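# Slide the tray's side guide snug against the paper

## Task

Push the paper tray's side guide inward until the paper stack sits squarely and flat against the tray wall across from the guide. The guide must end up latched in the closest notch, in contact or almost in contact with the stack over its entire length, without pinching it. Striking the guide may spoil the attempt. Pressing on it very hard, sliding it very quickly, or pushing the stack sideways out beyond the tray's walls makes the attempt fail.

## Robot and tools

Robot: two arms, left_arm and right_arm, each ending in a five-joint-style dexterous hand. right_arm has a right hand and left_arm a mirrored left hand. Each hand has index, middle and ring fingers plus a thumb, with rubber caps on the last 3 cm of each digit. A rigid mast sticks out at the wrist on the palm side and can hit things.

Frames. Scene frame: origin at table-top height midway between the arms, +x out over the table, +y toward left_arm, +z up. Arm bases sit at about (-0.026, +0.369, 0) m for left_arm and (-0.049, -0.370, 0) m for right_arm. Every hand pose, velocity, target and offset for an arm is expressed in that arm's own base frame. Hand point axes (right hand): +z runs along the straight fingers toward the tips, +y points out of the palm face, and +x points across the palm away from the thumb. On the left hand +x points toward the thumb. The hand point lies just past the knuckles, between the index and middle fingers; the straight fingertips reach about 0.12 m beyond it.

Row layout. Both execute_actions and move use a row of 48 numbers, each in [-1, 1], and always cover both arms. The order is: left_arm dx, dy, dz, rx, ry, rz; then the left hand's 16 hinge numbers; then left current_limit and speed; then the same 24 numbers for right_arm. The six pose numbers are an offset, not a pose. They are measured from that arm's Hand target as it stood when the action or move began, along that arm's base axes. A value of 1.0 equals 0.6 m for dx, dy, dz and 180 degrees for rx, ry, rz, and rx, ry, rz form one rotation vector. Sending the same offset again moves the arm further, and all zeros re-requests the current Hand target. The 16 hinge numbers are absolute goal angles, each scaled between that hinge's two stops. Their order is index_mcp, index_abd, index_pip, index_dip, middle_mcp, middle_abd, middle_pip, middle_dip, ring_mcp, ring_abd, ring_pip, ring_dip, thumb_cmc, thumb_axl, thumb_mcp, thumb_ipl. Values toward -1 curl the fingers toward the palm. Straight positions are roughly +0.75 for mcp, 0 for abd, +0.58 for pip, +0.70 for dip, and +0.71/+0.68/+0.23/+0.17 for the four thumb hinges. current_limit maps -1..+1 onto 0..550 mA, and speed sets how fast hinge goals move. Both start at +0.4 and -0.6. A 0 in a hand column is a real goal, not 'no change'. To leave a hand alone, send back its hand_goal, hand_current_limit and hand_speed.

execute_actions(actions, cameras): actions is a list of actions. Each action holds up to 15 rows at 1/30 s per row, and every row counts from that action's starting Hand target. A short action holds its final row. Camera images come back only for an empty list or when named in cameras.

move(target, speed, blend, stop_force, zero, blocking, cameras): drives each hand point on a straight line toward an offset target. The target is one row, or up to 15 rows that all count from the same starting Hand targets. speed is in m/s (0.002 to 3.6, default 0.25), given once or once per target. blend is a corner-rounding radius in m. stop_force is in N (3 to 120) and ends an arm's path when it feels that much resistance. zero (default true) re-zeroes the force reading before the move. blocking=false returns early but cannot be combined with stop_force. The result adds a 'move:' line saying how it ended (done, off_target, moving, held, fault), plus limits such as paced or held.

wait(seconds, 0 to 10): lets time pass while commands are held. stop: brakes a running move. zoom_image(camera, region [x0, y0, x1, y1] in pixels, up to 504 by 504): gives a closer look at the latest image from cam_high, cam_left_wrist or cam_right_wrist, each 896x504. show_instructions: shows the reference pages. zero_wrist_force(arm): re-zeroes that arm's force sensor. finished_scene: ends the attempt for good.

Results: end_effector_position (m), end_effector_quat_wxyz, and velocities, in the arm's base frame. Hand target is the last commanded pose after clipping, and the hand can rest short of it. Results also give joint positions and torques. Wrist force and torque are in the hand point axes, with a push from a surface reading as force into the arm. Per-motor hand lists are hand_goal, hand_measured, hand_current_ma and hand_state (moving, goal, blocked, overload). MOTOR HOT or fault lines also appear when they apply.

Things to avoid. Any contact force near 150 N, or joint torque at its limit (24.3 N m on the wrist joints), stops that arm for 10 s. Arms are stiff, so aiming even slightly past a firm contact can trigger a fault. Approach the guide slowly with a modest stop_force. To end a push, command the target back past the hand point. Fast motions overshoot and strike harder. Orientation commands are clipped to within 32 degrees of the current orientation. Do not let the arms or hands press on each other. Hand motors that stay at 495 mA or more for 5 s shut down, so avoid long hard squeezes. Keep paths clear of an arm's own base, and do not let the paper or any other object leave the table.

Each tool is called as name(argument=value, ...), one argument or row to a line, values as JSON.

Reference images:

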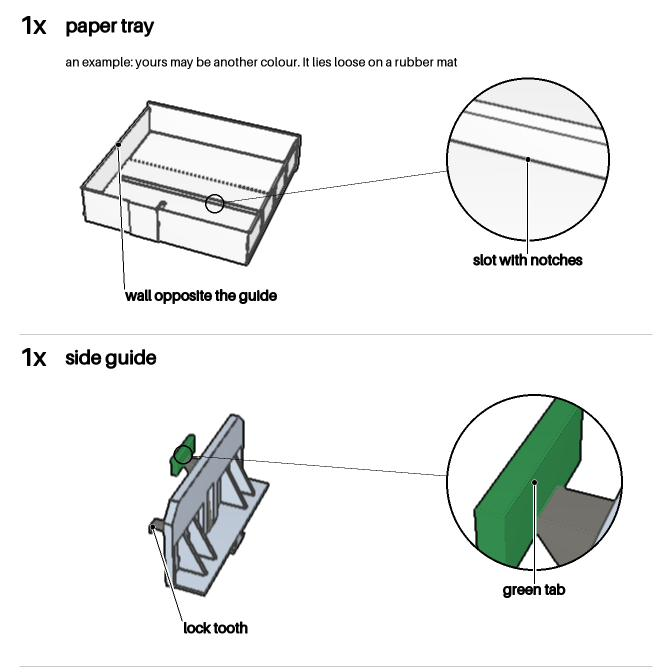

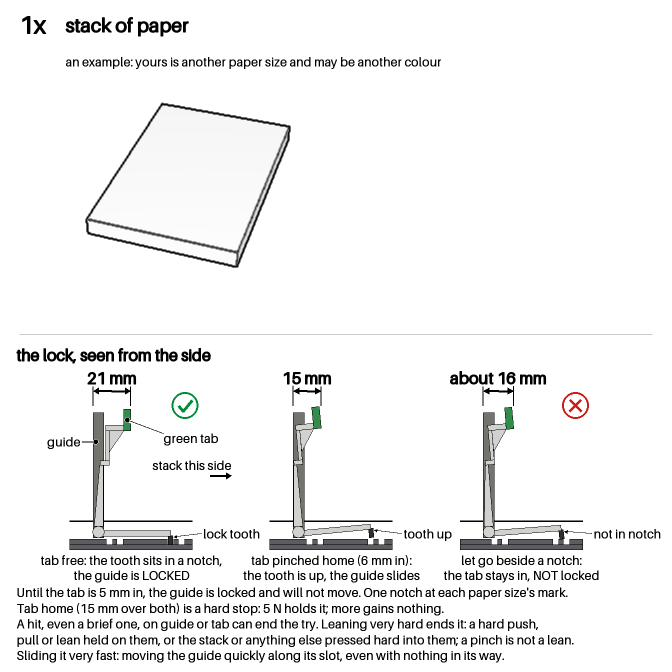

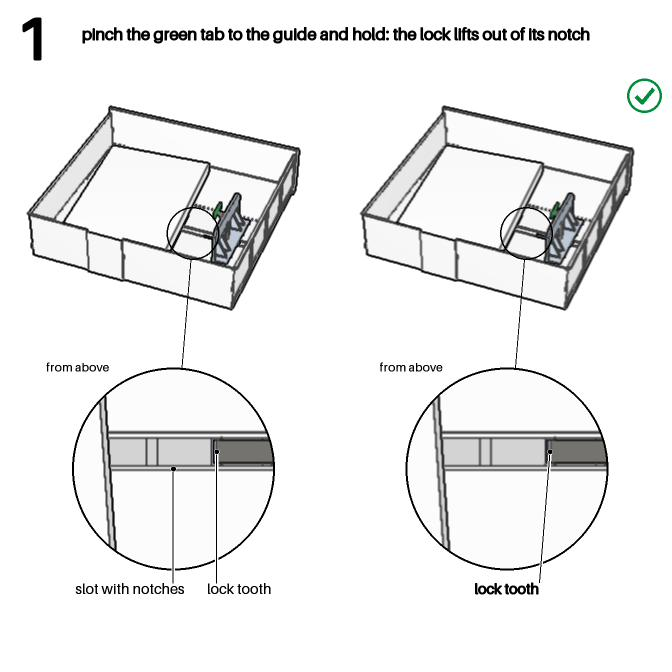

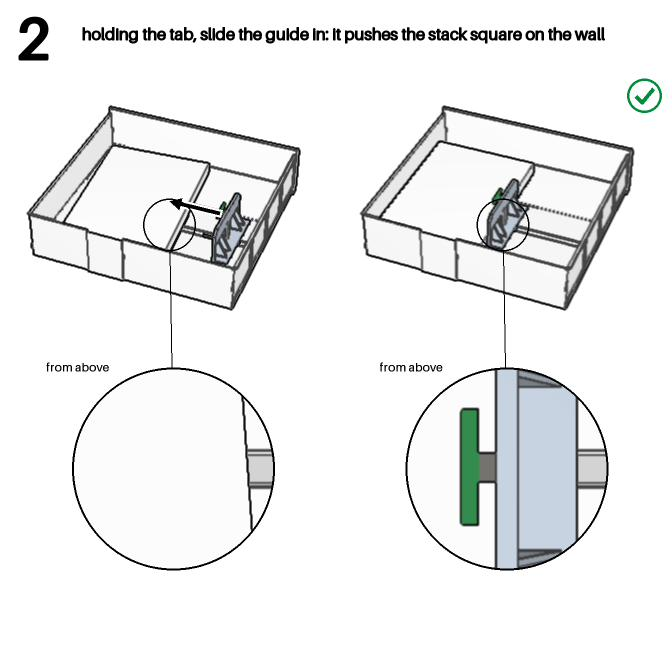

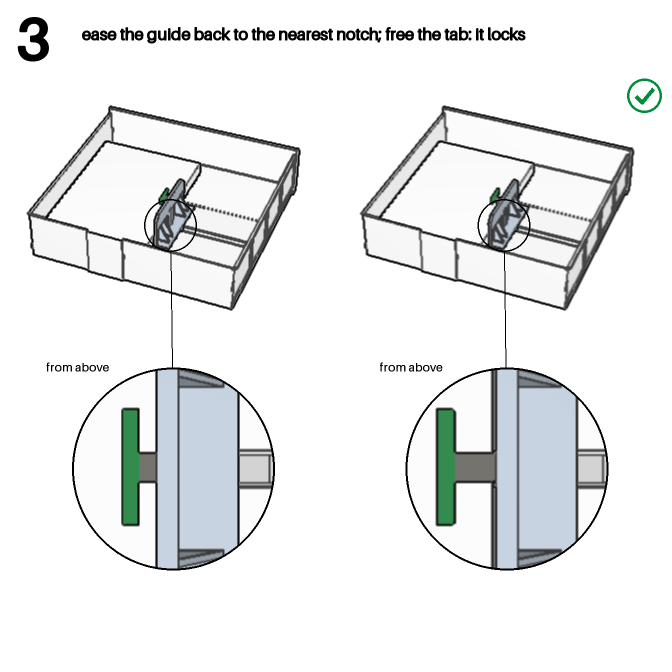

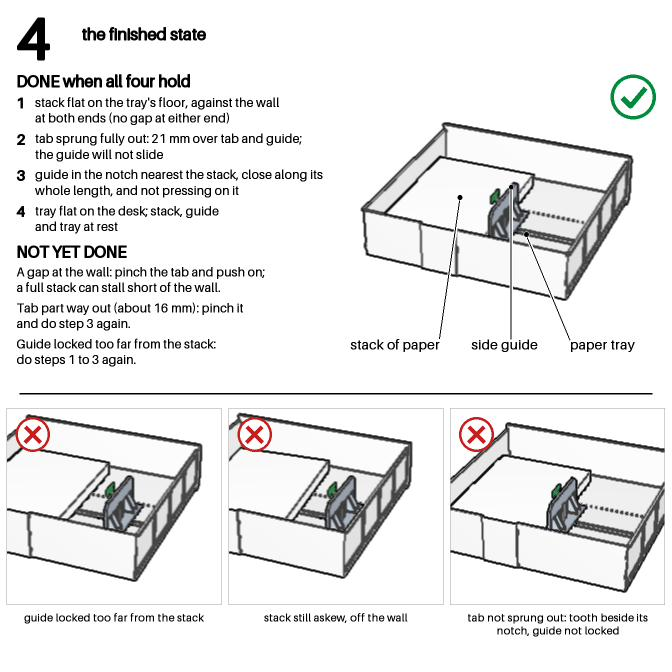

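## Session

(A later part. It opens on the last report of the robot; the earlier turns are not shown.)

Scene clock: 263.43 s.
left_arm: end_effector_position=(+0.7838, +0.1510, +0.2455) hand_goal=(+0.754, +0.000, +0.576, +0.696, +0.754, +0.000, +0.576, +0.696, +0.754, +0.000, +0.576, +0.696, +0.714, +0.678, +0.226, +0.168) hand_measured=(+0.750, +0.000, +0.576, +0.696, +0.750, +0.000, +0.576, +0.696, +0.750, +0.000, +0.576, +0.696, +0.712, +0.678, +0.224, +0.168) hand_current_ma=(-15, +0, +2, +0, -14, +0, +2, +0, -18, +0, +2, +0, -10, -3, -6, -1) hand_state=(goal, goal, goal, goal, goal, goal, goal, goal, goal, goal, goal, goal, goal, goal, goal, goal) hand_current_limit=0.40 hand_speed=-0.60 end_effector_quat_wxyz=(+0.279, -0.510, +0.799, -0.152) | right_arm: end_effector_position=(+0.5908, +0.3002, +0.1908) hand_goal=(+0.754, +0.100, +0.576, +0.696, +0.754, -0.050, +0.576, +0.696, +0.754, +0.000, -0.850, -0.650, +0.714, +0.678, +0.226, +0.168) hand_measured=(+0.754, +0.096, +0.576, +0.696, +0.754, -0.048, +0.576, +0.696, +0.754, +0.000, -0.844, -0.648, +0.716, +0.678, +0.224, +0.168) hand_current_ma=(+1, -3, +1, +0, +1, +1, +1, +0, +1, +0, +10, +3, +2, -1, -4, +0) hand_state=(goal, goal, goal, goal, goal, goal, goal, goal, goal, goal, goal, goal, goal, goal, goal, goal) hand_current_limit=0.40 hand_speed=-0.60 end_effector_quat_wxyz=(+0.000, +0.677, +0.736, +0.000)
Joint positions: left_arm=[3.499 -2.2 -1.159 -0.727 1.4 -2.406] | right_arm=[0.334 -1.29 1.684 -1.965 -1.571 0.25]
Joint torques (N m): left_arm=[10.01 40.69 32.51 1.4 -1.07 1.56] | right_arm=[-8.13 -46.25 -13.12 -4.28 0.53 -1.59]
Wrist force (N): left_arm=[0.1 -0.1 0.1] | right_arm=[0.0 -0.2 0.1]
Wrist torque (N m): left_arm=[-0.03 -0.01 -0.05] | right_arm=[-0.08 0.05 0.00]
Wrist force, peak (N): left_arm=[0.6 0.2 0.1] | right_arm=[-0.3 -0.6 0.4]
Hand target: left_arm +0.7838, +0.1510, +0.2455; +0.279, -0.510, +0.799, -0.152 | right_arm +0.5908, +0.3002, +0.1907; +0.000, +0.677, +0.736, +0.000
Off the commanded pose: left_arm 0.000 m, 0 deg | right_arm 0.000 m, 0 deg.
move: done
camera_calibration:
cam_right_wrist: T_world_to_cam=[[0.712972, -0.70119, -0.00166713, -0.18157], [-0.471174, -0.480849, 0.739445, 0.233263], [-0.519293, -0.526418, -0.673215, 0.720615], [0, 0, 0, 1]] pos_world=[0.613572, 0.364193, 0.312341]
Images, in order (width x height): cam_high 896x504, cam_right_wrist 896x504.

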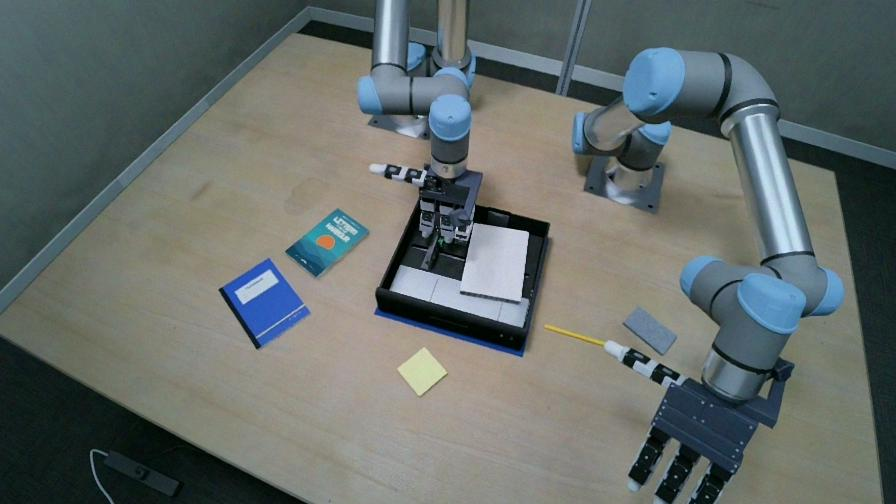

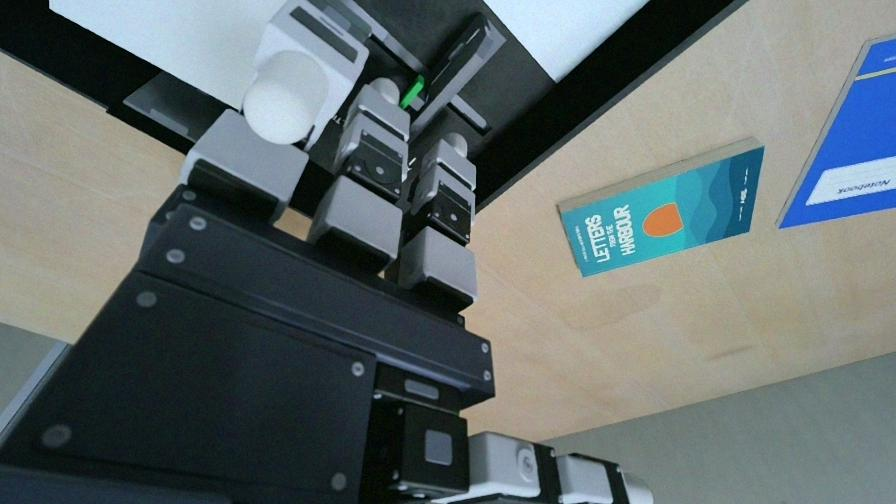

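move(
  target=[0,0,0,0,0,0,0.754,0,0.576,0.696,0.754,0,0.576,0.696,0.754,0,0.576,0.696,0.714,0.678,0.226,0.168,0.4,-0.6,0,-0.0033,-0.038,0,0,0,0.754,0.1,0.576,0.696,0.754,-0.05,0.576,0.696,0.754,0,-0.85,-0.65,0.714,0.678,0.226,0.168,0.4,-0.6],
  cameras=["cam_high","cam_right_wrist"],
  speed=0.04,
  stop_force=5,
)

zoom_image(
  camera="cam_right_wrist",
  region=[350, 50, 490, 200],
)

zoom_image(
  camera="cam_high",
  region=[410, 205, 480, 285],
)

Scene clock: 275.47 s.
left_arm: end_effector_position=(+0.7838, +0.1510, +0.2455) hand_goal=(+0.754, +0.000, +0.576, +0.696, +0.754, +0.000, +0.576, +0.696, +0.754, +0.000, +0.576, +0.696, +0.714, +0.678, +0.226, +0.168) hand_measured=(+0.750, +0.000, +0.576, +0.696, +0.750, +0.000, +0.576, +0.696, +0.750, +0.000, +0.576, +0.696, +0.712, +0.678, +0.224, +0.168) hand_current_ma=(-15, +0, +2, +0, -14, +0, +2, +0, -18, +0, +2, +0, -10, -3, -6, -1) hand_state=(goal, goal, goal, goal, goal, goal, goal, goal, goal, goal, goal, goal, goal, goal, goal, goal) hand_current_limit=0.40 hand_speed=-0.60 end_effector_quat_wxyz=(+0.279, -0.510, +0.799, -0.152) | right_arm: end_effector_position=(+0.5907, +0.2989, +0.1762) hand_goal=(+0.754, +0.100, +0.576, +0.696, +0.754, -0.050, +0.576, +0.696, +0.754, +0.000, -0.850, -0.650, +0.714, +0.678, +0.226, +0.168) hand_measured=(+0.754, +0.096, +0.576, +0.696, +0.756, -0.064, +0.576, +0.690, +0.754, +0.000, -0.844, -0.648, +0.716, +0.678, +0.224, +0.168) hand_current_ma=(+1, -3, +1, +0, +2, -24, +0, -7, +1, +0, +10, +3, +2, -1, -4, +0) hand_state=(goal, goal, goal, goal, goal, goal, goal, goal, goal, goal, goal, goal, goal, goal, goal, goal) hand_current_limit=0.40 hand_speed=-0.60 end_effector_quat_wxyz=(+0.000, +0.677, +0.736, +0.000)
Joint positions: left_arm=[3.499 -2.2 -1.159 -0.727 1.4 -2.406] | right_arm=[0.331 -1.278 1.708 -2.001 -1.571 0.248]
Joint torques (N m): left_arm=[11.43 41.63 32.07 1.33 -1.09 1.52] | right_arm=[5.75 -43.73 -30.59 -0.21 -1.73 1.33]
Wrist force (N): left_arm=[0.0 0.1 -0.2] | right_arm=[1.5 -0.5 -2.7]
Wrist torque (N m): left_arm=[0.02 -0.02 -0.06] | right_arm=[0.11 0.23 0.11]
Wrist force, peak (N): left_arm=[0.5 0.2 -0.1] | right_arm=[5.4 -1.7 -42.3]
Hand target: left_arm +0.7838, +0.1510, +0.2455; +0.279, -0.510, +0.799, -0.152 | right_arm +0.5907, +0.2989, +0.1762; +0.000, +0.677, +0.736, +0.000 (not the last commanded pose)
Off the commanded pose: left_arm 0.000 m, 0 deg | right_arm 0.008 m, 0 deg.
move: contact (right_arm)
camera_calibration:
cam_right_wrist: T_world_to_cam=[[0.713213, -0.700945, -0.00183197, -0.182622], [-0.470884, -0.481058, 0.739494, 0.243196], [-0.519226, -0.526554, -0.673161, 0.710108], [0, 0, 0, 1]] pos_world=[0.613472, 0.362893, 0.297841]
Images, in order (width x height): cam_high 896x504, cam_right_wrist 896x504.

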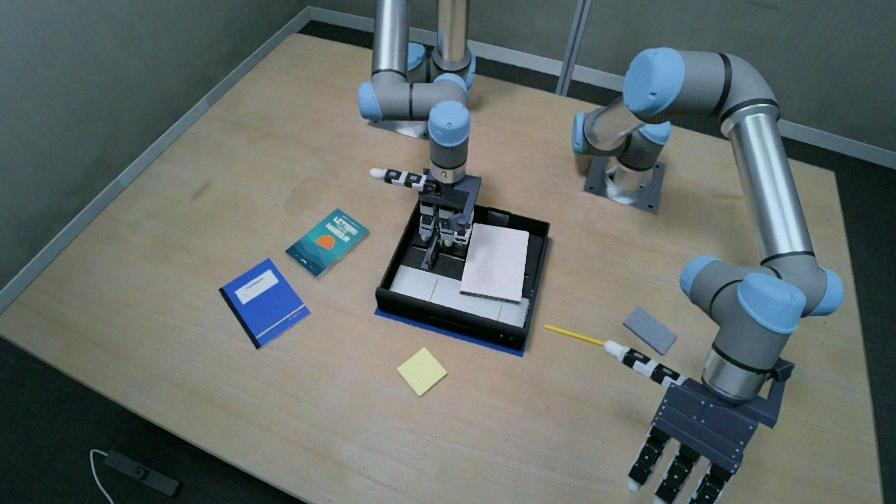

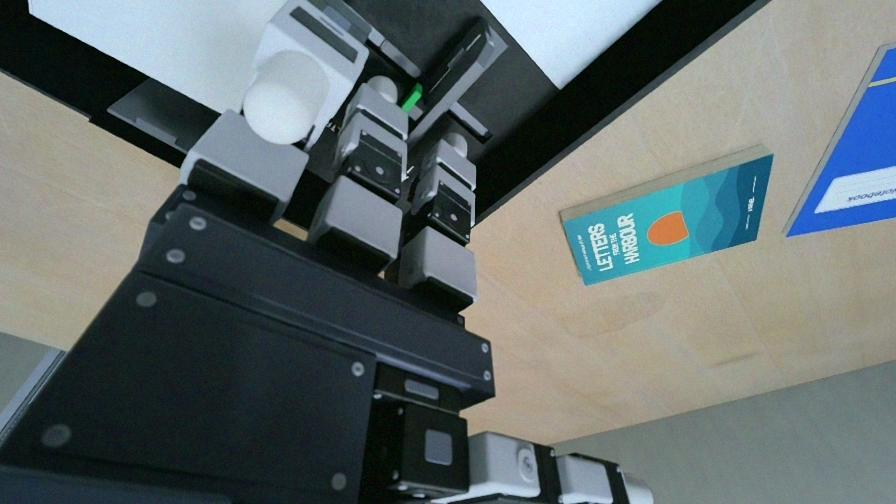

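Scaled by 3.360 from the camera's 896x504 image, which has a finer 1280x720 frame.

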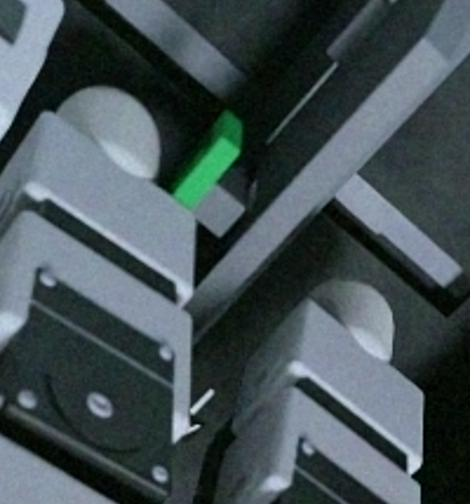

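Scaled by 6.300 from the camera's 896x504 image, which has a finer 1280x720 frame.

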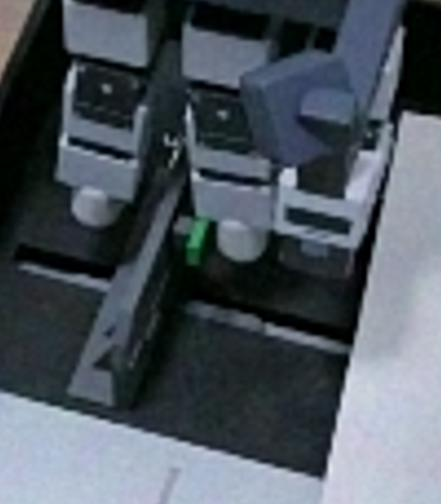

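move(
  target=[0,0,0,0,0,0,0.754,0,0.576,0.696,0.754,0,0.576,0.696,0.754,0,0.576,0.696,0.714,0.678,0.226,0.168,0.4,-0.6,0,0.0017,0.035,0,0,0,0.754,0.1,0.576,0.696,0.754,-0.05,0.576,0.696,0.754,0,-0.85,-0.65,0.714,0.678,0.226,0.168,0.4,-0.6],
  speed=0.06,
)

move(
  target=[0,0,0,0,0,0,0.754,0,0.576,0.696,0.754,0,0.576,0.696,0.754,0,0.576,0.696,0.714,0.678,0.226,0.168,0.4,-0.6,0,0,0,0,0,0,0.754,0.15,0.576,0.696,0.754,-0.12,0.576,0.696,0.754,-0.15,-0.85,-0.65,0.714,0.678,0.226,0.168,0.4,-0.6],
  cameras=["cam_high","cam_right_wrist"],
  speed=0.06,
)

zoom_image(
  camera="cam_right_wrist",
  region=[350, 50, 490, 200],
)

zoom_image(
  camera="cam_high",
  region=[410, 205, 480, 285],
)

Scene clock: 283.53 s.
left_arm: end_effector_position=(+0.7838, +0.1510, +0.2455) hand_goal=(+0.754, +0.000, +0.576, +0.696, +0.754, +0.000, +0.576, +0.696, +0.754, +0.000, +0.576, +0.696, +0.714, +0.678, +0.226, +0.168) hand_measured=(+0.750, +0.000, +0.576, +0.696, +0.750, +0.000, +0.576, +0.696, +0.750, +0.000, +0.576, +0.696, +0.712, +0.678, +0.224, +0.168) hand_current_ma=(-15, +0, +2, +0, -14, +0, +2, +0, -18, +0, +2, +0, -10, -3, -6, -1) hand_state=(goal, goal, goal, goal, goal, goal, goal, goal, goal, goal, goal, goal, goal, goal, goal, goal) hand_current_limit=0.40 hand_speed=-0.60 end_effector_quat_wxyz=(+0.279, -0.510, +0.799, -0.152) | right_arm: end_effector_position=(+0.5907, +0.2999, +0.1971) hand_goal=(+0.754, +0.100, +0.576, +0.696, +0.754, -0.050, +0.576, +0.696, +0.754, +0.000, -0.850, -0.650, +0.714, +0.678, +0.226, +0.168) hand_measured=(+0.754, +0.096, +0.576, +0.696, +0.754, -0.052, +0.576, +0.694, +0.754, +0.000, -0.844, -0.648, +0.716, +0.678, +0.224, +0.168) hand_current_ma=(+1, -3, +1, +0, +1, -2, +0, -3, +1, +0, +10, +3, +2, -1, -4, +0) hand_state=(goal, goal, goal, goal, goal, goal, goal, goal, goal, goal, goal, goal, goal, goal, goal, goal) hand_current_limit=0.40 hand_speed=-0.60 end_effector_quat_wxyz=(+0.000, +0.677, +0.736, +0.000)
Joint positions: left_arm=[3.499 -2.2 -1.159 -0.727 1.4 -2.406] | right_arm=[0.333 -1.296 1.674 -1.949 -1.571 0.25]
Joint torques (N m): left_arm=[10.07 40.76 31.67 1.46 -0.74 1.42] | right_arm=[5.8 -46.14 -32.06 -0.57 -0.14 1]
Wrist force (N): left_arm=[0.1 0.0 0.1] | right_arm=[-0.1 -0.2 0.2]
Wrist torque (N m): left_arm=[-0.03 -0.02 -0.05] | right_arm=[-0.09 0.02 -0.08]
Wrist force, peak (N): left_arm=[0.6 -0.1 0.1] | right_arm=[1.6 -0.7 -3.1]
Hand target: left_arm +0.7838, +0.1510, +0.2455; +0.279, -0.510, +0.799, -0.152 | right_arm +0.5907, +0.2999, +0.1972; +0.000, +0.677, +0.736, +0.000
Off the commanded pose: left_arm 0.000 m, 0 deg | right_arm 0.000 m, 0 deg.
move: done

Scene clock: 284.03 s.
left_arm: end_effector_position=(+0.7838, +0.1510, +0.2455) hand_goal=(+0.754, +0.000, +0.576, +0.696, +0.754, +0.000, +0.576, +0.696, +0.754, +0.000, +0.576, +0.696, +0.714, +0.678, +0.226, +0.168) hand_measured=(+0.750, +0.000, +0.576, +0.696, +0.750, +0.000, +0.576, +0.696, +0.750, +0.000, +0.576, +0.696, +0.712, +0.678, +0.224, +0.168) hand_current_ma=(-15, +0, +2, +0, -14, +0, +2, +0, -18, +0, +2, +0, -10, -3, -6, -1) hand_state=(goal, goal, goal, goal, goal, goal, goal, goal, goal, goal, goal, goal, goal, goal, goal, goal) hand_current_limit=0.40 hand_speed=-0.60 end_effector_quat_wxyz=(+0.279, -0.510, +0.799, -0.152) | right_arm: end_effector_position=(+0.5907, +0.2999, +0.1972) hand_goal=(+0.754, +0.150, +0.576, +0.696, +0.754, -0.120, +0.576, +0.696, +0.754, -0.150, -0.850, -0.650, +0.714, +0.678, +0.226, +0.168) hand_measured=(+0.754, +0.146, +0.576, +0.696, +0.754, -0.116, +0.576, +0.694, +0.754, -0.146, -0.844, -0.648, +0.716, +0.678, +0.224, +0.168) hand_current_ma=(+1, -4, +1, +0, +1, +4, +0, -3, +1, +3, +10, +3, +2, -1, -4, +0) hand_state=(goal, goal, goal, goal, goal, goal, goal, goal, goal, goal, goal, goal, goal, goal, goal, goal) hand_current_limit=0.40 hand_speed=-0.60 end_effector_quat_wxyz=(+0.000, +0.677, +0.736, +0.000)
Joint positions: left_arm=[3.499 -2.2 -1.159 -0.727 1.4 -2.406] | right_arm=[0.333 -1.296 1.674 -1.949 -1.571 0.25]
Joint torques (N m): left_arm=[11.12 40.95 32.26 1.39 -0.97 1.5] | right_arm=[4.67 -45.76 -30.01 -0.52 0.52 1.18]
Wrist force (N): left_arm=[-0.1 0.2 -0.1] | right_arm=[0.0 -0.4 0.1]
Wrist torque (N m): left_arm=[0.03 0.01 -0.08] | right_arm=[-0.11 0.02 -0.08]
Wrist force, peak (N): left_arm=[0.5 -0.3 0.0] | right_arm=[0.0 -0.6 0.3]
Hand target: left_arm +0.7838, +0.1510, +0.2455; +0.279, -0.510, +0.799, -0.152 | right_arm +0.5907, +0.2999, +0.1972; +0.000, +0.677, +0.736, +0.000
Off the commanded pose: left_arm 0.000 m, 0 deg | right_arm 0.000 m, 0 deg.
move: done
camera_calibration:
cam_right_wrist: T_world_to_cam=[[0.713213, -0.700945, -0.00183197, -0.181883], [-0.470884, -0.481058, 0.739494, 0.228147], [-0.519226, -0.526554, -0.673161, 0.724771], [0, 0, 0, 1]] pos_world=[0.613472, 0.363893, 0.318841]
Images, in order (width x height): cam_high 896x504, cam_right_wrist 896x504.

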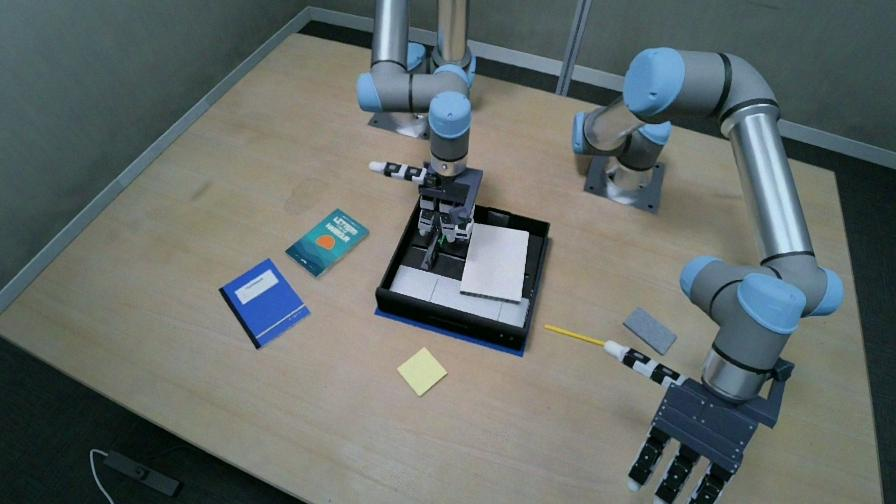

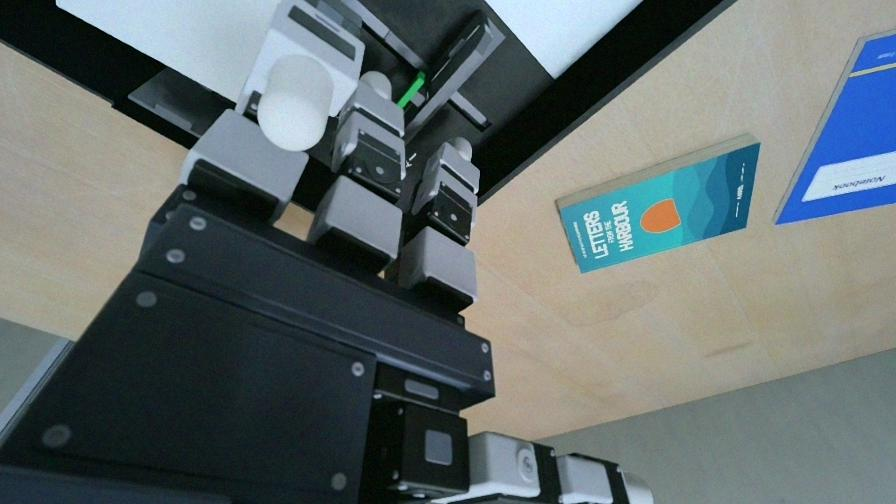

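Scaled by 3.360 from the camera's 896x504 image, which has a finer 1280x720 frame.

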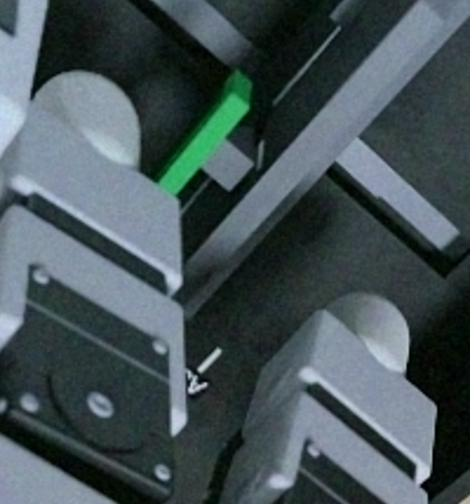

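Scaled by 6.300 from the camera's 896x504 image, which has a finer 1280x720 frame.

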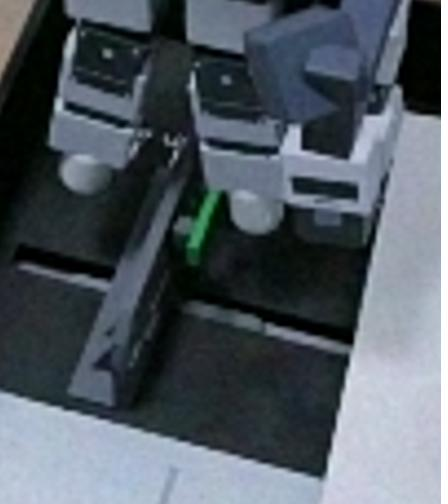

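move(
  target=[0,0,0,0,0,0,0.754,0,0.576,0.696,0.754,0,0.576,0.696,0.754,0,0.576,0.696,0.714,0.678,0.226,0.168,0.4,-0.6,0.0028,-0.0333,0.01,0,0,0,0.754,-0.2,0.576,0.696,-0.45,0,-0.8,-0.65,0.754,0.2,0.576,0.696,0.714,0.678,0.226,0.168,0.4,-0.6],
  cameras=["cam_high","cam_right_wrist"],
  speed=0.1,
)

zoom_image(
  camera="cam_right_wrist",
  region=[330, 0, 510, 200],
)

zoom_image(
  camera="cam_high",
  region=[410, 205, 480, 285],
)

Scene clock: 336.57 s.
left_arm: end_effector_position=(+0.7838, +0.1510, +0.2455) hand_goal=(+0.754, +0.000, +0.576, +0.696, +0.754, +0.000, +0.576, +0.696, +0.754, +0.000, +0.576, +0.696, +0.714, +0.678, +0.226, +0.168) hand_measured=(+0.750, +0.000, +0.576, +0.696, +0.750, +0.000, +0.576, +0.696, +0.750, +0.000, +0.576, +0.696, +0.712, +0.678, +0.224, +0.168) hand_current_ma=(-15, +0, +2, +0, -14, +0, +2, +0, -18, +0, +2, +0, -10, -3, -6, -1) hand_state=(goal, goal, goal, goal, goal, goal, goal, goal, goal, goal, goal, goal, goal, goal, goal, goal) hand_current_limit=0.40 hand_speed=-0.60 end_effector_quat_wxyz=(+0.279, -0.510, +0.799, -0.152) | right_arm: end_effector_position=(+0.5924, +0.2799, +0.2032) hand_goal=(+0.754, -0.200, +0.576, +0.696, -0.450, +0.000, -0.800, -0.650, +0.754, +0.200, +0.576, +0.696, +0.714, +0.678, +0.226, +0.168) hand_measured=(+0.754, -0.196, +0.576, +0.696, -0.376, -0.002, -0.634, -0.508, +0.754, +0.196, +0.572, +0.694, +0.716, +0.678, +0.224, +0.168) hand_current_ma=(+1, +5, +1, +0, +250, -3, +385, +383, +1, -4, -4, -3, +2, -1, -4, +0) hand_state=(goal, goal, goal, goal, blocked, goal, blocked, blocked, goal, goal, goal, goal, goal, goal, goal, goal) hand_current_limit=0.40 hand_speed=-0.60 end_effector_quat_wxyz=(+0.000, +0.677, +0.736, +0.000)
Joint positions: left_arm=[3.499 -2.2 -1.159 -0.727 1.4 -2.406] | right_arm=[0.299 -1.321 1.691 -1.94 -1.571 0.216]
Joint torques (N m): left_arm=[10.35 41.88 31.4 1.53 -0.67 1.48] | right_arm=[-8.72 -44.29 -15.61 -0.53 0.97 -1.34]
Wrist force (N): left_arm=[0.1 -0.1 -0.1] | right_arm=[-0.2 -0.6 0.0]
Wrist torque (N m): left_arm=[0.00 -0.03 -0.05] | right_arm=[-0.08 0.04 -0.02]
Wrist force, peak (N): left_arm=[0.2 0.2 -0.4] | right_arm=[-0.8 -0.7 -0.1]
Hand target: left_arm +0.7838, +0.1510, +0.2455; +0.279, -0.510, +0.799, -0.152 | right_arm +0.5924, +0.2799, +0.2032; +0.000, +0.677, +0.736, +0.000
Off the commanded pose: left_arm 0.000 m, 0 deg | right_arm 0.000 m, 0 deg.
move: done
camera_calibration:
cam_right_wrist: T_world_to_cam=[[0.713213, -0.700945, -0.00183197, -0.197033], [-0.470884, -0.481058, 0.739494, 0.214938], [-0.519226, -0.526554, -0.673161, 0.719215], [0, 0, 0, 1]] pos_world=[0.615172, 0.343993, 0.324841]
Images, in order (width x height): cam_high 896x504, cam_right_wrist 896x504.

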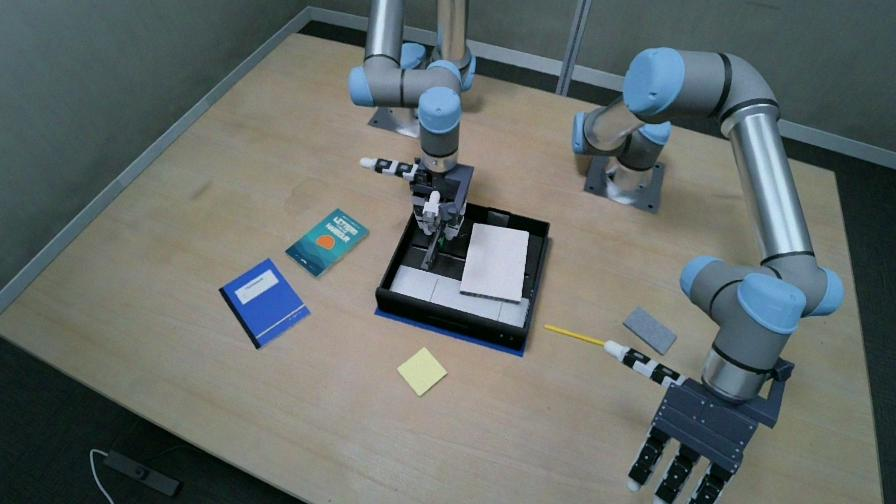

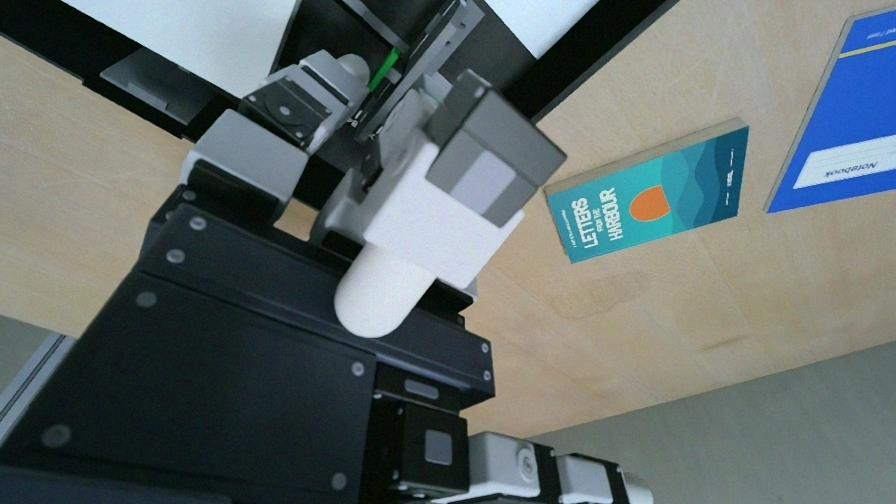

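Scaled by 2.520 from the camera's 896x504 image, which has a finer 1280x720 frame.

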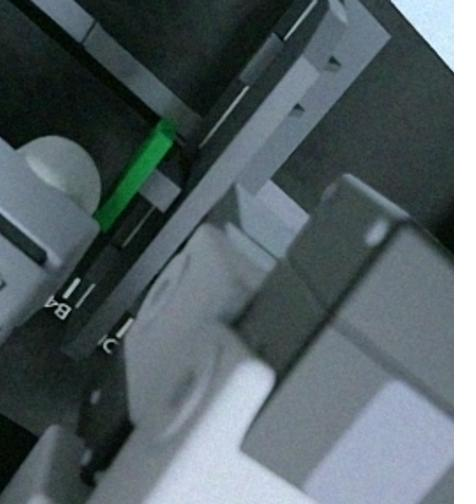

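Scaled by 6.300 from the camera's 896x504 image, which has a finer 1280x720 frame.

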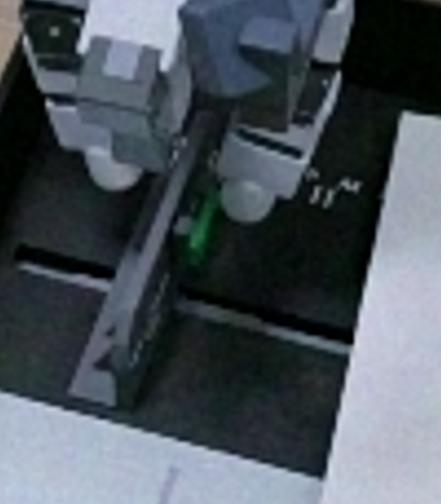

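move(
  target=[0,0,0,0,0,0,0.754,0,0.576,0.696,0.754,0,0.576,0.696,0.754,0,0.576,0.696,0.714,0.678,0.226,0.168,0.4,-0.6,-0.0033,0,0,0,0,0,0.754,-0.18,0.576,0.696,-0.9,0,0.576,0.696,0.754,0.18,0.576,0.696,0.714,0.678,0.226,0.168,0.4,-0.6],
  speed=0.1,
)

move(
  target=[0,0,0,0,0,0,0.754,0,0.576,0.696,0.754,0,0.576,0.696,0.754,0,0.576,0.696,0.714,0.678,0.226,0.168,0.4,-0.6,0,0,-0.0495,0,0,0,0.754,-0.18,0.576,0.696,-0.9,0,0.576,0.696,0.754,0.18,0.576,0.696,0.714,0.678,0.226,0.168,0.4,-0.6],
  cameras=["cam_high","cam_right_wrist"],
  speed=0.02,
  stop_force=3.5,
)

zoom_image(
  camera="cam_right_wrist",
  region=[330, 0, 510, 200],
)

zoom_image(
  camera="cam_high",
  region=[410, 205, 480, 285],
)

Scene clock: 358.97 s.
left_arm: end_effector_position=(+0.7838, +0.1510, +0.2455) hand_goal=(+0.754, +0.000, +0.576, +0.696, +0.754, +0.000, +0.576, +0.696, +0.754, +0.000, +0.576, +0.696, +0.714, +0.678, +0.226, +0.168) hand_measured=(+0.750, +0.000, +0.576, +0.696, +0.750, +0.000, +0.576, +0.696, +0.750, +0.000, +0.576, +0.696, +0.712, +0.678, +0.224, +0.168) hand_current_ma=(-15, +0, +2, +0, -14, +0, +2, +0, -18, +0, +2, +0, -10, -3, -6, -1) hand_state=(goal, goal, goal, goal, goal, goal, goal, goal, goal, goal, goal, goal, goal, goal, goal, goal) hand_current_limit=0.40 hand_speed=-0.60 end_effector_quat_wxyz=(+0.279, -0.510, +0.799, -0.152) | right_arm: end_effector_position=(+0.5904, +0.2799, +0.2032) hand_goal=(+0.754, -0.180, +0.576, +0.696, -0.900, +0.000, +0.576, +0.696, +0.754, +0.180, +0.576, +0.696, +0.714, +0.678, +0.226, +0.168) hand_measured=(+0.754, -0.182, +0.576, +0.696, -0.884, -0.002, +0.576, +0.694, +0.754, +0.182, +0.572, +0.694, +0.716, +0.678, +0.224, +0.168) hand_current_ma=(+1, -2, +1, +0, +34, -3, +0, -3, +1, +2, -4, -3, +2, -1, -4, +0) hand_state=(goal, goal, goal, goal, goal, goal, goal, goal, goal, goal, goal, goal, goal, goal, goal, goal) hand_current_limit=0.40 hand_speed=-0.60 end_effector_quat_wxyz=(+0.000, +0.677, +0.736, +0.000)
Joint positions: left_arm=[3.499 -2.2 -1.159 -0.727 1.4 -2.406] | right_arm=[0.3 -1.325 1.696 -1.941 -1.571 0.217]
Joint torques (N m): left_arm=[10.9 42.22 31.79 1.5 -0.75 1.48] | right_arm=[5.34 -44.98 -15.25 -4.28 0.97 1.22]
Wrist force (N): left_arm=[0.1 0.0 0.0] | right_arm=[0.0 -0.3 0.3]
Wrist torque (N m): left_arm=[0.00 -0.03 -0.05] | right_arm=[-0.06 0.01 -0.04]
Wrist force, peak (N): left_arm=[0.6 0.0 0.1] | right_arm=[-0.3 -0.5 0.5]
Hand target: left_arm +0.7838, +0.1510, +0.2455; +0.279, -0.510, +0.799, -0.152 | right_arm +0.5904, +0.2799, +0.2032; +0.000, +0.677, +0.736, +0.000
Off the commanded pose: left_arm 0.000 m, 0 deg | right_arm 0.000 m, 0 deg.
move: done

Scene clock: 361.53 s.
left_arm: end_effector_position=(+0.7838, +0.1510, +0.2455) hand_goal=(+0.754, +0.000, +0.576, +0.696, +0.754, +0.000, +0.576, +0.696, +0.754, +0.000, +0.576, +0.696, +0.714, +0.678, +0.226, +0.168) hand_measured=(+0.750, +0.000, +0.576, +0.696, +0.750, +0.000, +0.576, +0.696, +0.750, +0.000, +0.576, +0.696, +0.712, +0.678, +0.224, +0.168) hand_current_ma=(-15, +0, +2, +0, -14, +0, +2, +0, -18, +0, +2, +0, -10, -3, -6, -1) hand_state=(goal, goal, goal, goal, goal, goal, goal, goal, goal, goal, goal, goal, goal, goal, goal, goal) hand_current_limit=0.40 hand_speed=-0.60 end_effector_quat_wxyz=(+0.279, -0.510, +0.799, -0.152) | right_arm: end_effector_position=(+0.5904, +0.2799, +0.1735) hand_goal=(+0.754, -0.180, +0.576, +0.696, -0.900, +0.000, +0.576, +0.696, +0.754, +0.180, +0.576, +0.696, +0.714, +0.678, +0.226, +0.168) hand_measured=(+0.754, -0.182, +0.576, +0.696, -0.884, -0.002, +0.576, +0.694, +0.754, +0.182, +0.572, +0.694, +0.716, +0.678, +0.224, +0.168) hand_current_ma=(+1, -2, +1, +0, +34, -3, +0, -3, +1, +2, -4, -3, +2, -1, -4, +0) hand_state=(goal, goal, goal, goal, goal, goal, goal, goal, goal, goal, goal, goal, goal, goal, goal, goal) hand_current_limit=0.40 hand_speed=-0.60 end_effector_quat_wxyz=(+0.000, +0.677, +0.736, +0.000)
Joint positions: left_arm=[3.499 -2.2 -1.159 -0.727 1.4 -2.406] | right_arm=[0.3 -1.297 1.742 -2.015 -1.571 0.217]
Joint torques (N m): left_arm=[10.73 40.39 30.5 1.43 -0.89 1.48] | right_arm=[3.58 -27.74 -15.19 -4.36 0.95 1.06]
Wrist force (N): left_arm=[0.3 0.0 -0.1] | right_arm=[-0.2 -0.3 0.2]
Wrist torque (N m): left_arm=[0.00 -0.05 -0.03] | right_arm=[-0.05 0.04 -0.06]
Wrist force, peak (N): left_arm=[0.1 0.3 0.6] | right_arm=[-0.5 -0.5 0.1]
Hand target: left_arm +0.7838, +0.1510, +0.2455; +0.279, -0.510, +0.799, -0.152 | right_arm +0.5904, +0.2799, +0.1735; +0.000, +0.677, +0.736, +0.000
Off the commanded pose: left_arm 0.000 m, 0 deg | right_arm 0.000 m, 0 deg.
move: done
camera_calibration:
cam_right_wrist: T_world_to_cam=[[0.713213, -0.700945, -0.00183197, -0.195731], [-0.470884, -0.481058, 0.739494, 0.235911], [-0.519226, -0.526554, -0.673161, 0.698131], [0, 0, 0, 1]] pos_world=[0.613172, 0.343893, 0.295141]
Images, in order (width x height): cam_high 896x504, cam_right_wrist 896x504.

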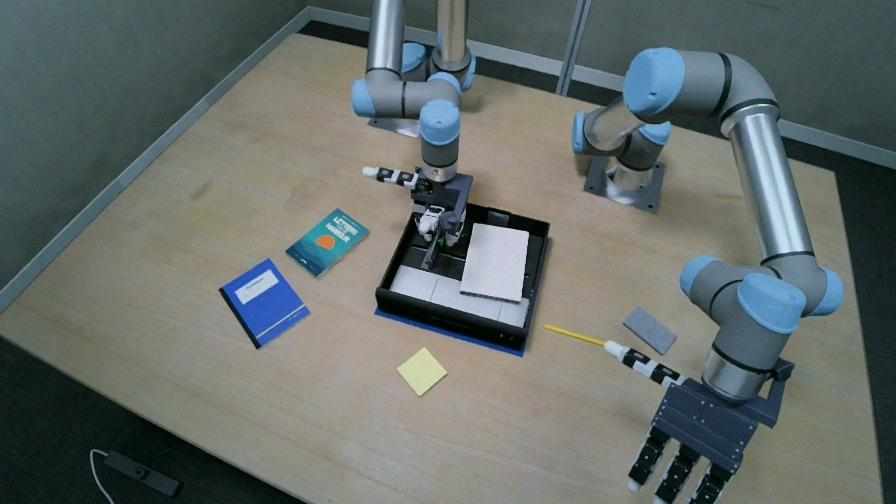

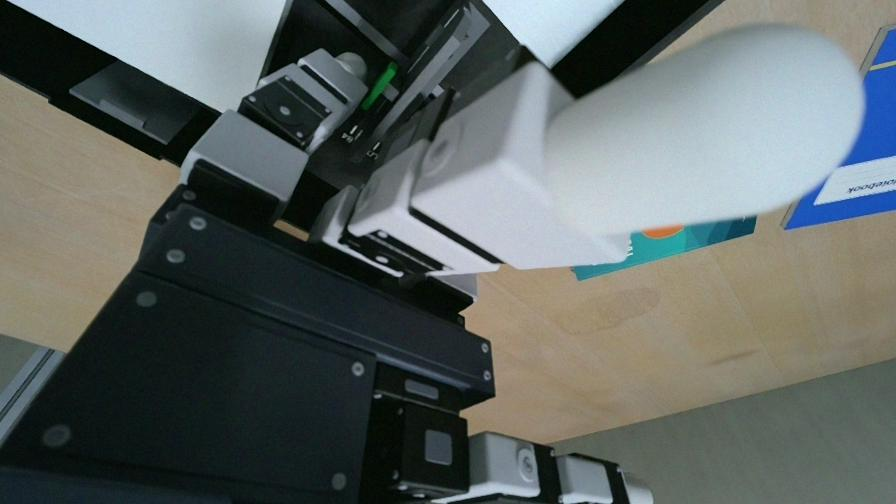

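Scaled by 2.520 from the camera's 896x504 image, which has a finer 1280x720 frame.

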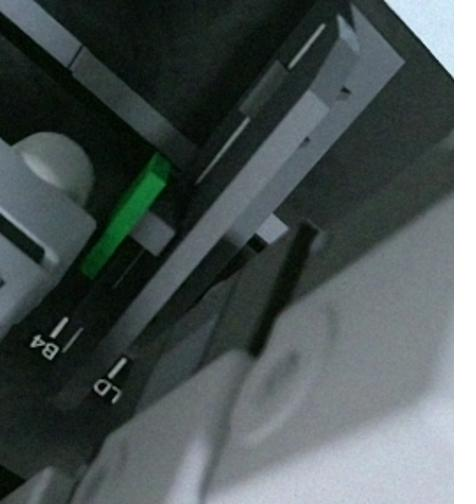

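Scaled by 6.300 from the camera's 896x504 image, which has a finer 1280x720 frame.

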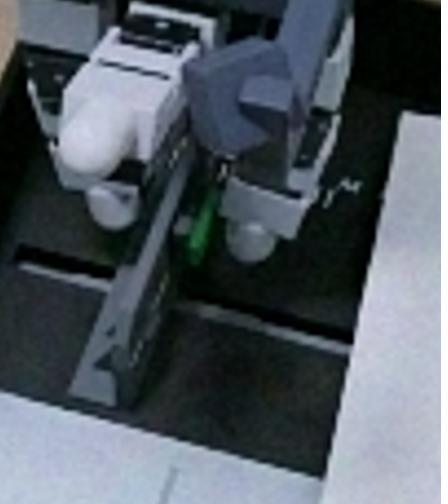

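move(
  target=[0,0,0,0,0,0,0.754,0,0.576,0.696,0.754,0,0.576,0.696,0.754,0,0.576,0.696,0.714,0.678,0.226,0.168,0.4,-0.6,0,0,-0.003,0,0,0,0.754,-0.28,0.576,0.696,-0.9,0,0.576,0.696,0.754,0.28,0.576,0.696,0.714,0.678,0.226,0.168,0.0,-0.96],
  cameras=["cam_high","cam_right_wrist"],
  speed=0.02,
)

zoom_image(
  camera="cam_right_wrist",
  region=[330, 0, 510, 200],
)

zoom_image(
  camera="cam_high",
  region=[410, 205, 480, 285],
)

Scene clock: 369.50 s.
left_arm: end_effector_position=(+0.7838, +0.1510, +0.2455) hand_goal=(+0.754, +0.000, +0.576, +0.696, +0.754, +0.000, +0.576, +0.696, +0.754, +0.000, +0.576, +0.696, +0.714, +0.678, +0.226, +0.168) hand_measured=(+0.750, +0.000, +0.576, +0.696, +0.750, +0.000, +0.576, +0.696, +0.750, +0.000, +0.576, +0.696, +0.712, +0.678, +0.224, +0.168) hand_current_ma=(-15, +0, +2, +0, -14, +0, +2, +0, -18, +0, +2, +0, -10, -3, -6, -1) hand_state=(goal, goal, goal, goal, goal, goal, goal, goal, goal, goal, goal, goal, goal, goal, goal, goal) hand_current_limit=0.40 hand_speed=-0.60 end_effector_quat_wxyz=(+0.279, -0.510, +0.799, -0.152) | right_arm: end_effector_position=(+0.5904, +0.2799, +0.1718) hand_goal=(+0.754, -0.280, +0.576, +0.696, -0.900, +0.000, +0.576, +0.696, +0.754, +0.280, +0.576, +0.696, +0.714, +0.678, +0.226, +0.168) hand_measured=(+0.754, -0.274, +0.576, +0.696, -0.884, -0.002, +0.576, +0.694, +0.754, +0.250, +0.572, +0.694, +0.716, +0.678, +0.224, +0.168) hand_current_ma=(+1, +6, +1, +0, +34, -3, +0, -3, +1, -61, -4, -3, +2, -1, -4, +0) hand_state=(goal, goal, goal, goal, goal, goal, goal, goal, goal, blocked, goal, goal, goal, goal, goal, goal) hand_current_limit=0.00 hand_speed=-0.96 end_effector_quat_wxyz=(+0.000, +0.677, +0.736, +0.000)
Joint positions: left_arm=[3.499 -2.2 -1.159 -0.727 1.4 -2.406] | right_arm=[0.3 -1.295 1.744 -2.02 -1.571 0.217]
Joint torques (N m): left_arm=[9.38 40.62 32.96 1.5 -0.45 1.47] | right_arm=[2.12 -26.64 -14.42 -4.37 -0.06 -0.21]
Wrist force (N): left_arm=[0.2 0.0 0.0] | right_arm=[0.6 -0.4 0.0]
Wrist torque (N m): left_arm=[0.00 -0.04 -0.04] | right_arm=[-0.05 0.15 -0.01]
Wrist force, peak (N): left_arm=[0.6 -0.1 -0.3] | right_arm=[1.0 -0.5 0.0]
Hand target: left_arm +0.7838, +0.1510, +0.2455; +0.279, -0.510, +0.799, -0.152 | right_arm +0.5904, +0.2799, +0.1717; +0.000, +0.677, +0.736, +0.000
Off the commanded pose: left_arm 0.000 m, 0 deg | right_arm 0.000 m, 0 deg.
move: done
camera_calibration:
cam_right_wrist: T_world_to_cam=[[0.713213, -0.700945, -0.00183197, -0.195735], [-0.470884, -0.481058, 0.739494, 0.237242], [-0.519226, -0.526554, -0.673161, 0.696919], [0, 0, 0, 1]] pos_world=[0.613172, 0.343893, 0.293341]
Images, in order (width x height): cam_high 896x504, cam_right_wrist 896x504.

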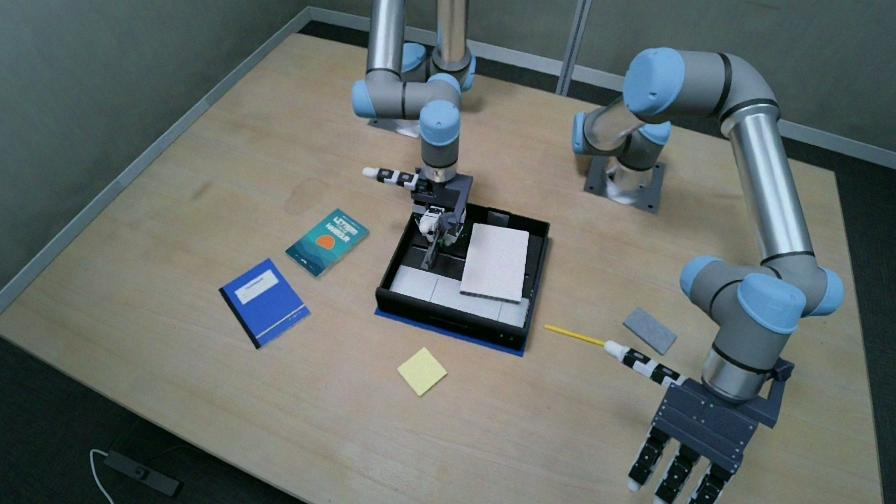

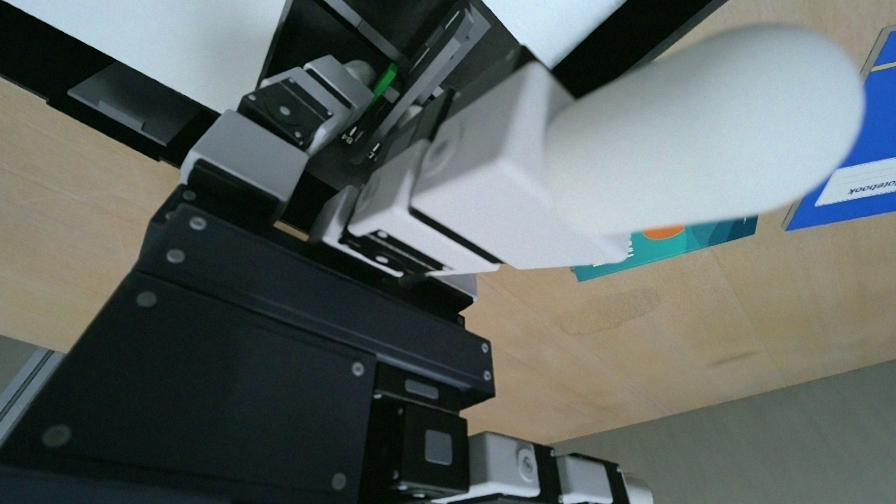

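Scaled by 2.520 from the camera's 896x504 image, which has a finer 1280x720 frame.

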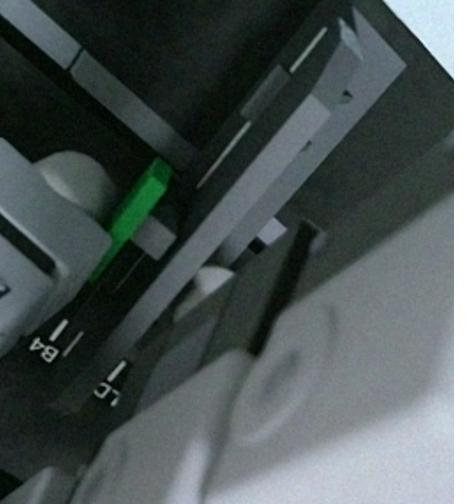

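Scaled by 6.300 from the camera's 896x504 image, which has a finer 1280x720 frame.

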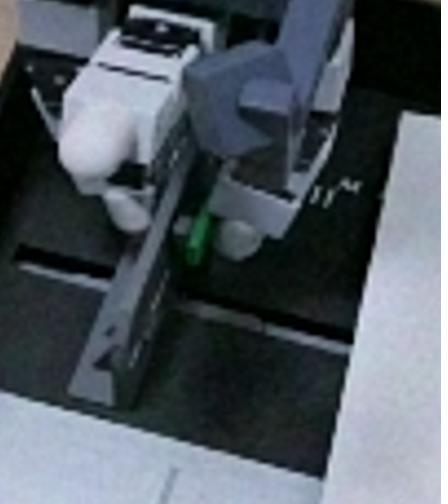

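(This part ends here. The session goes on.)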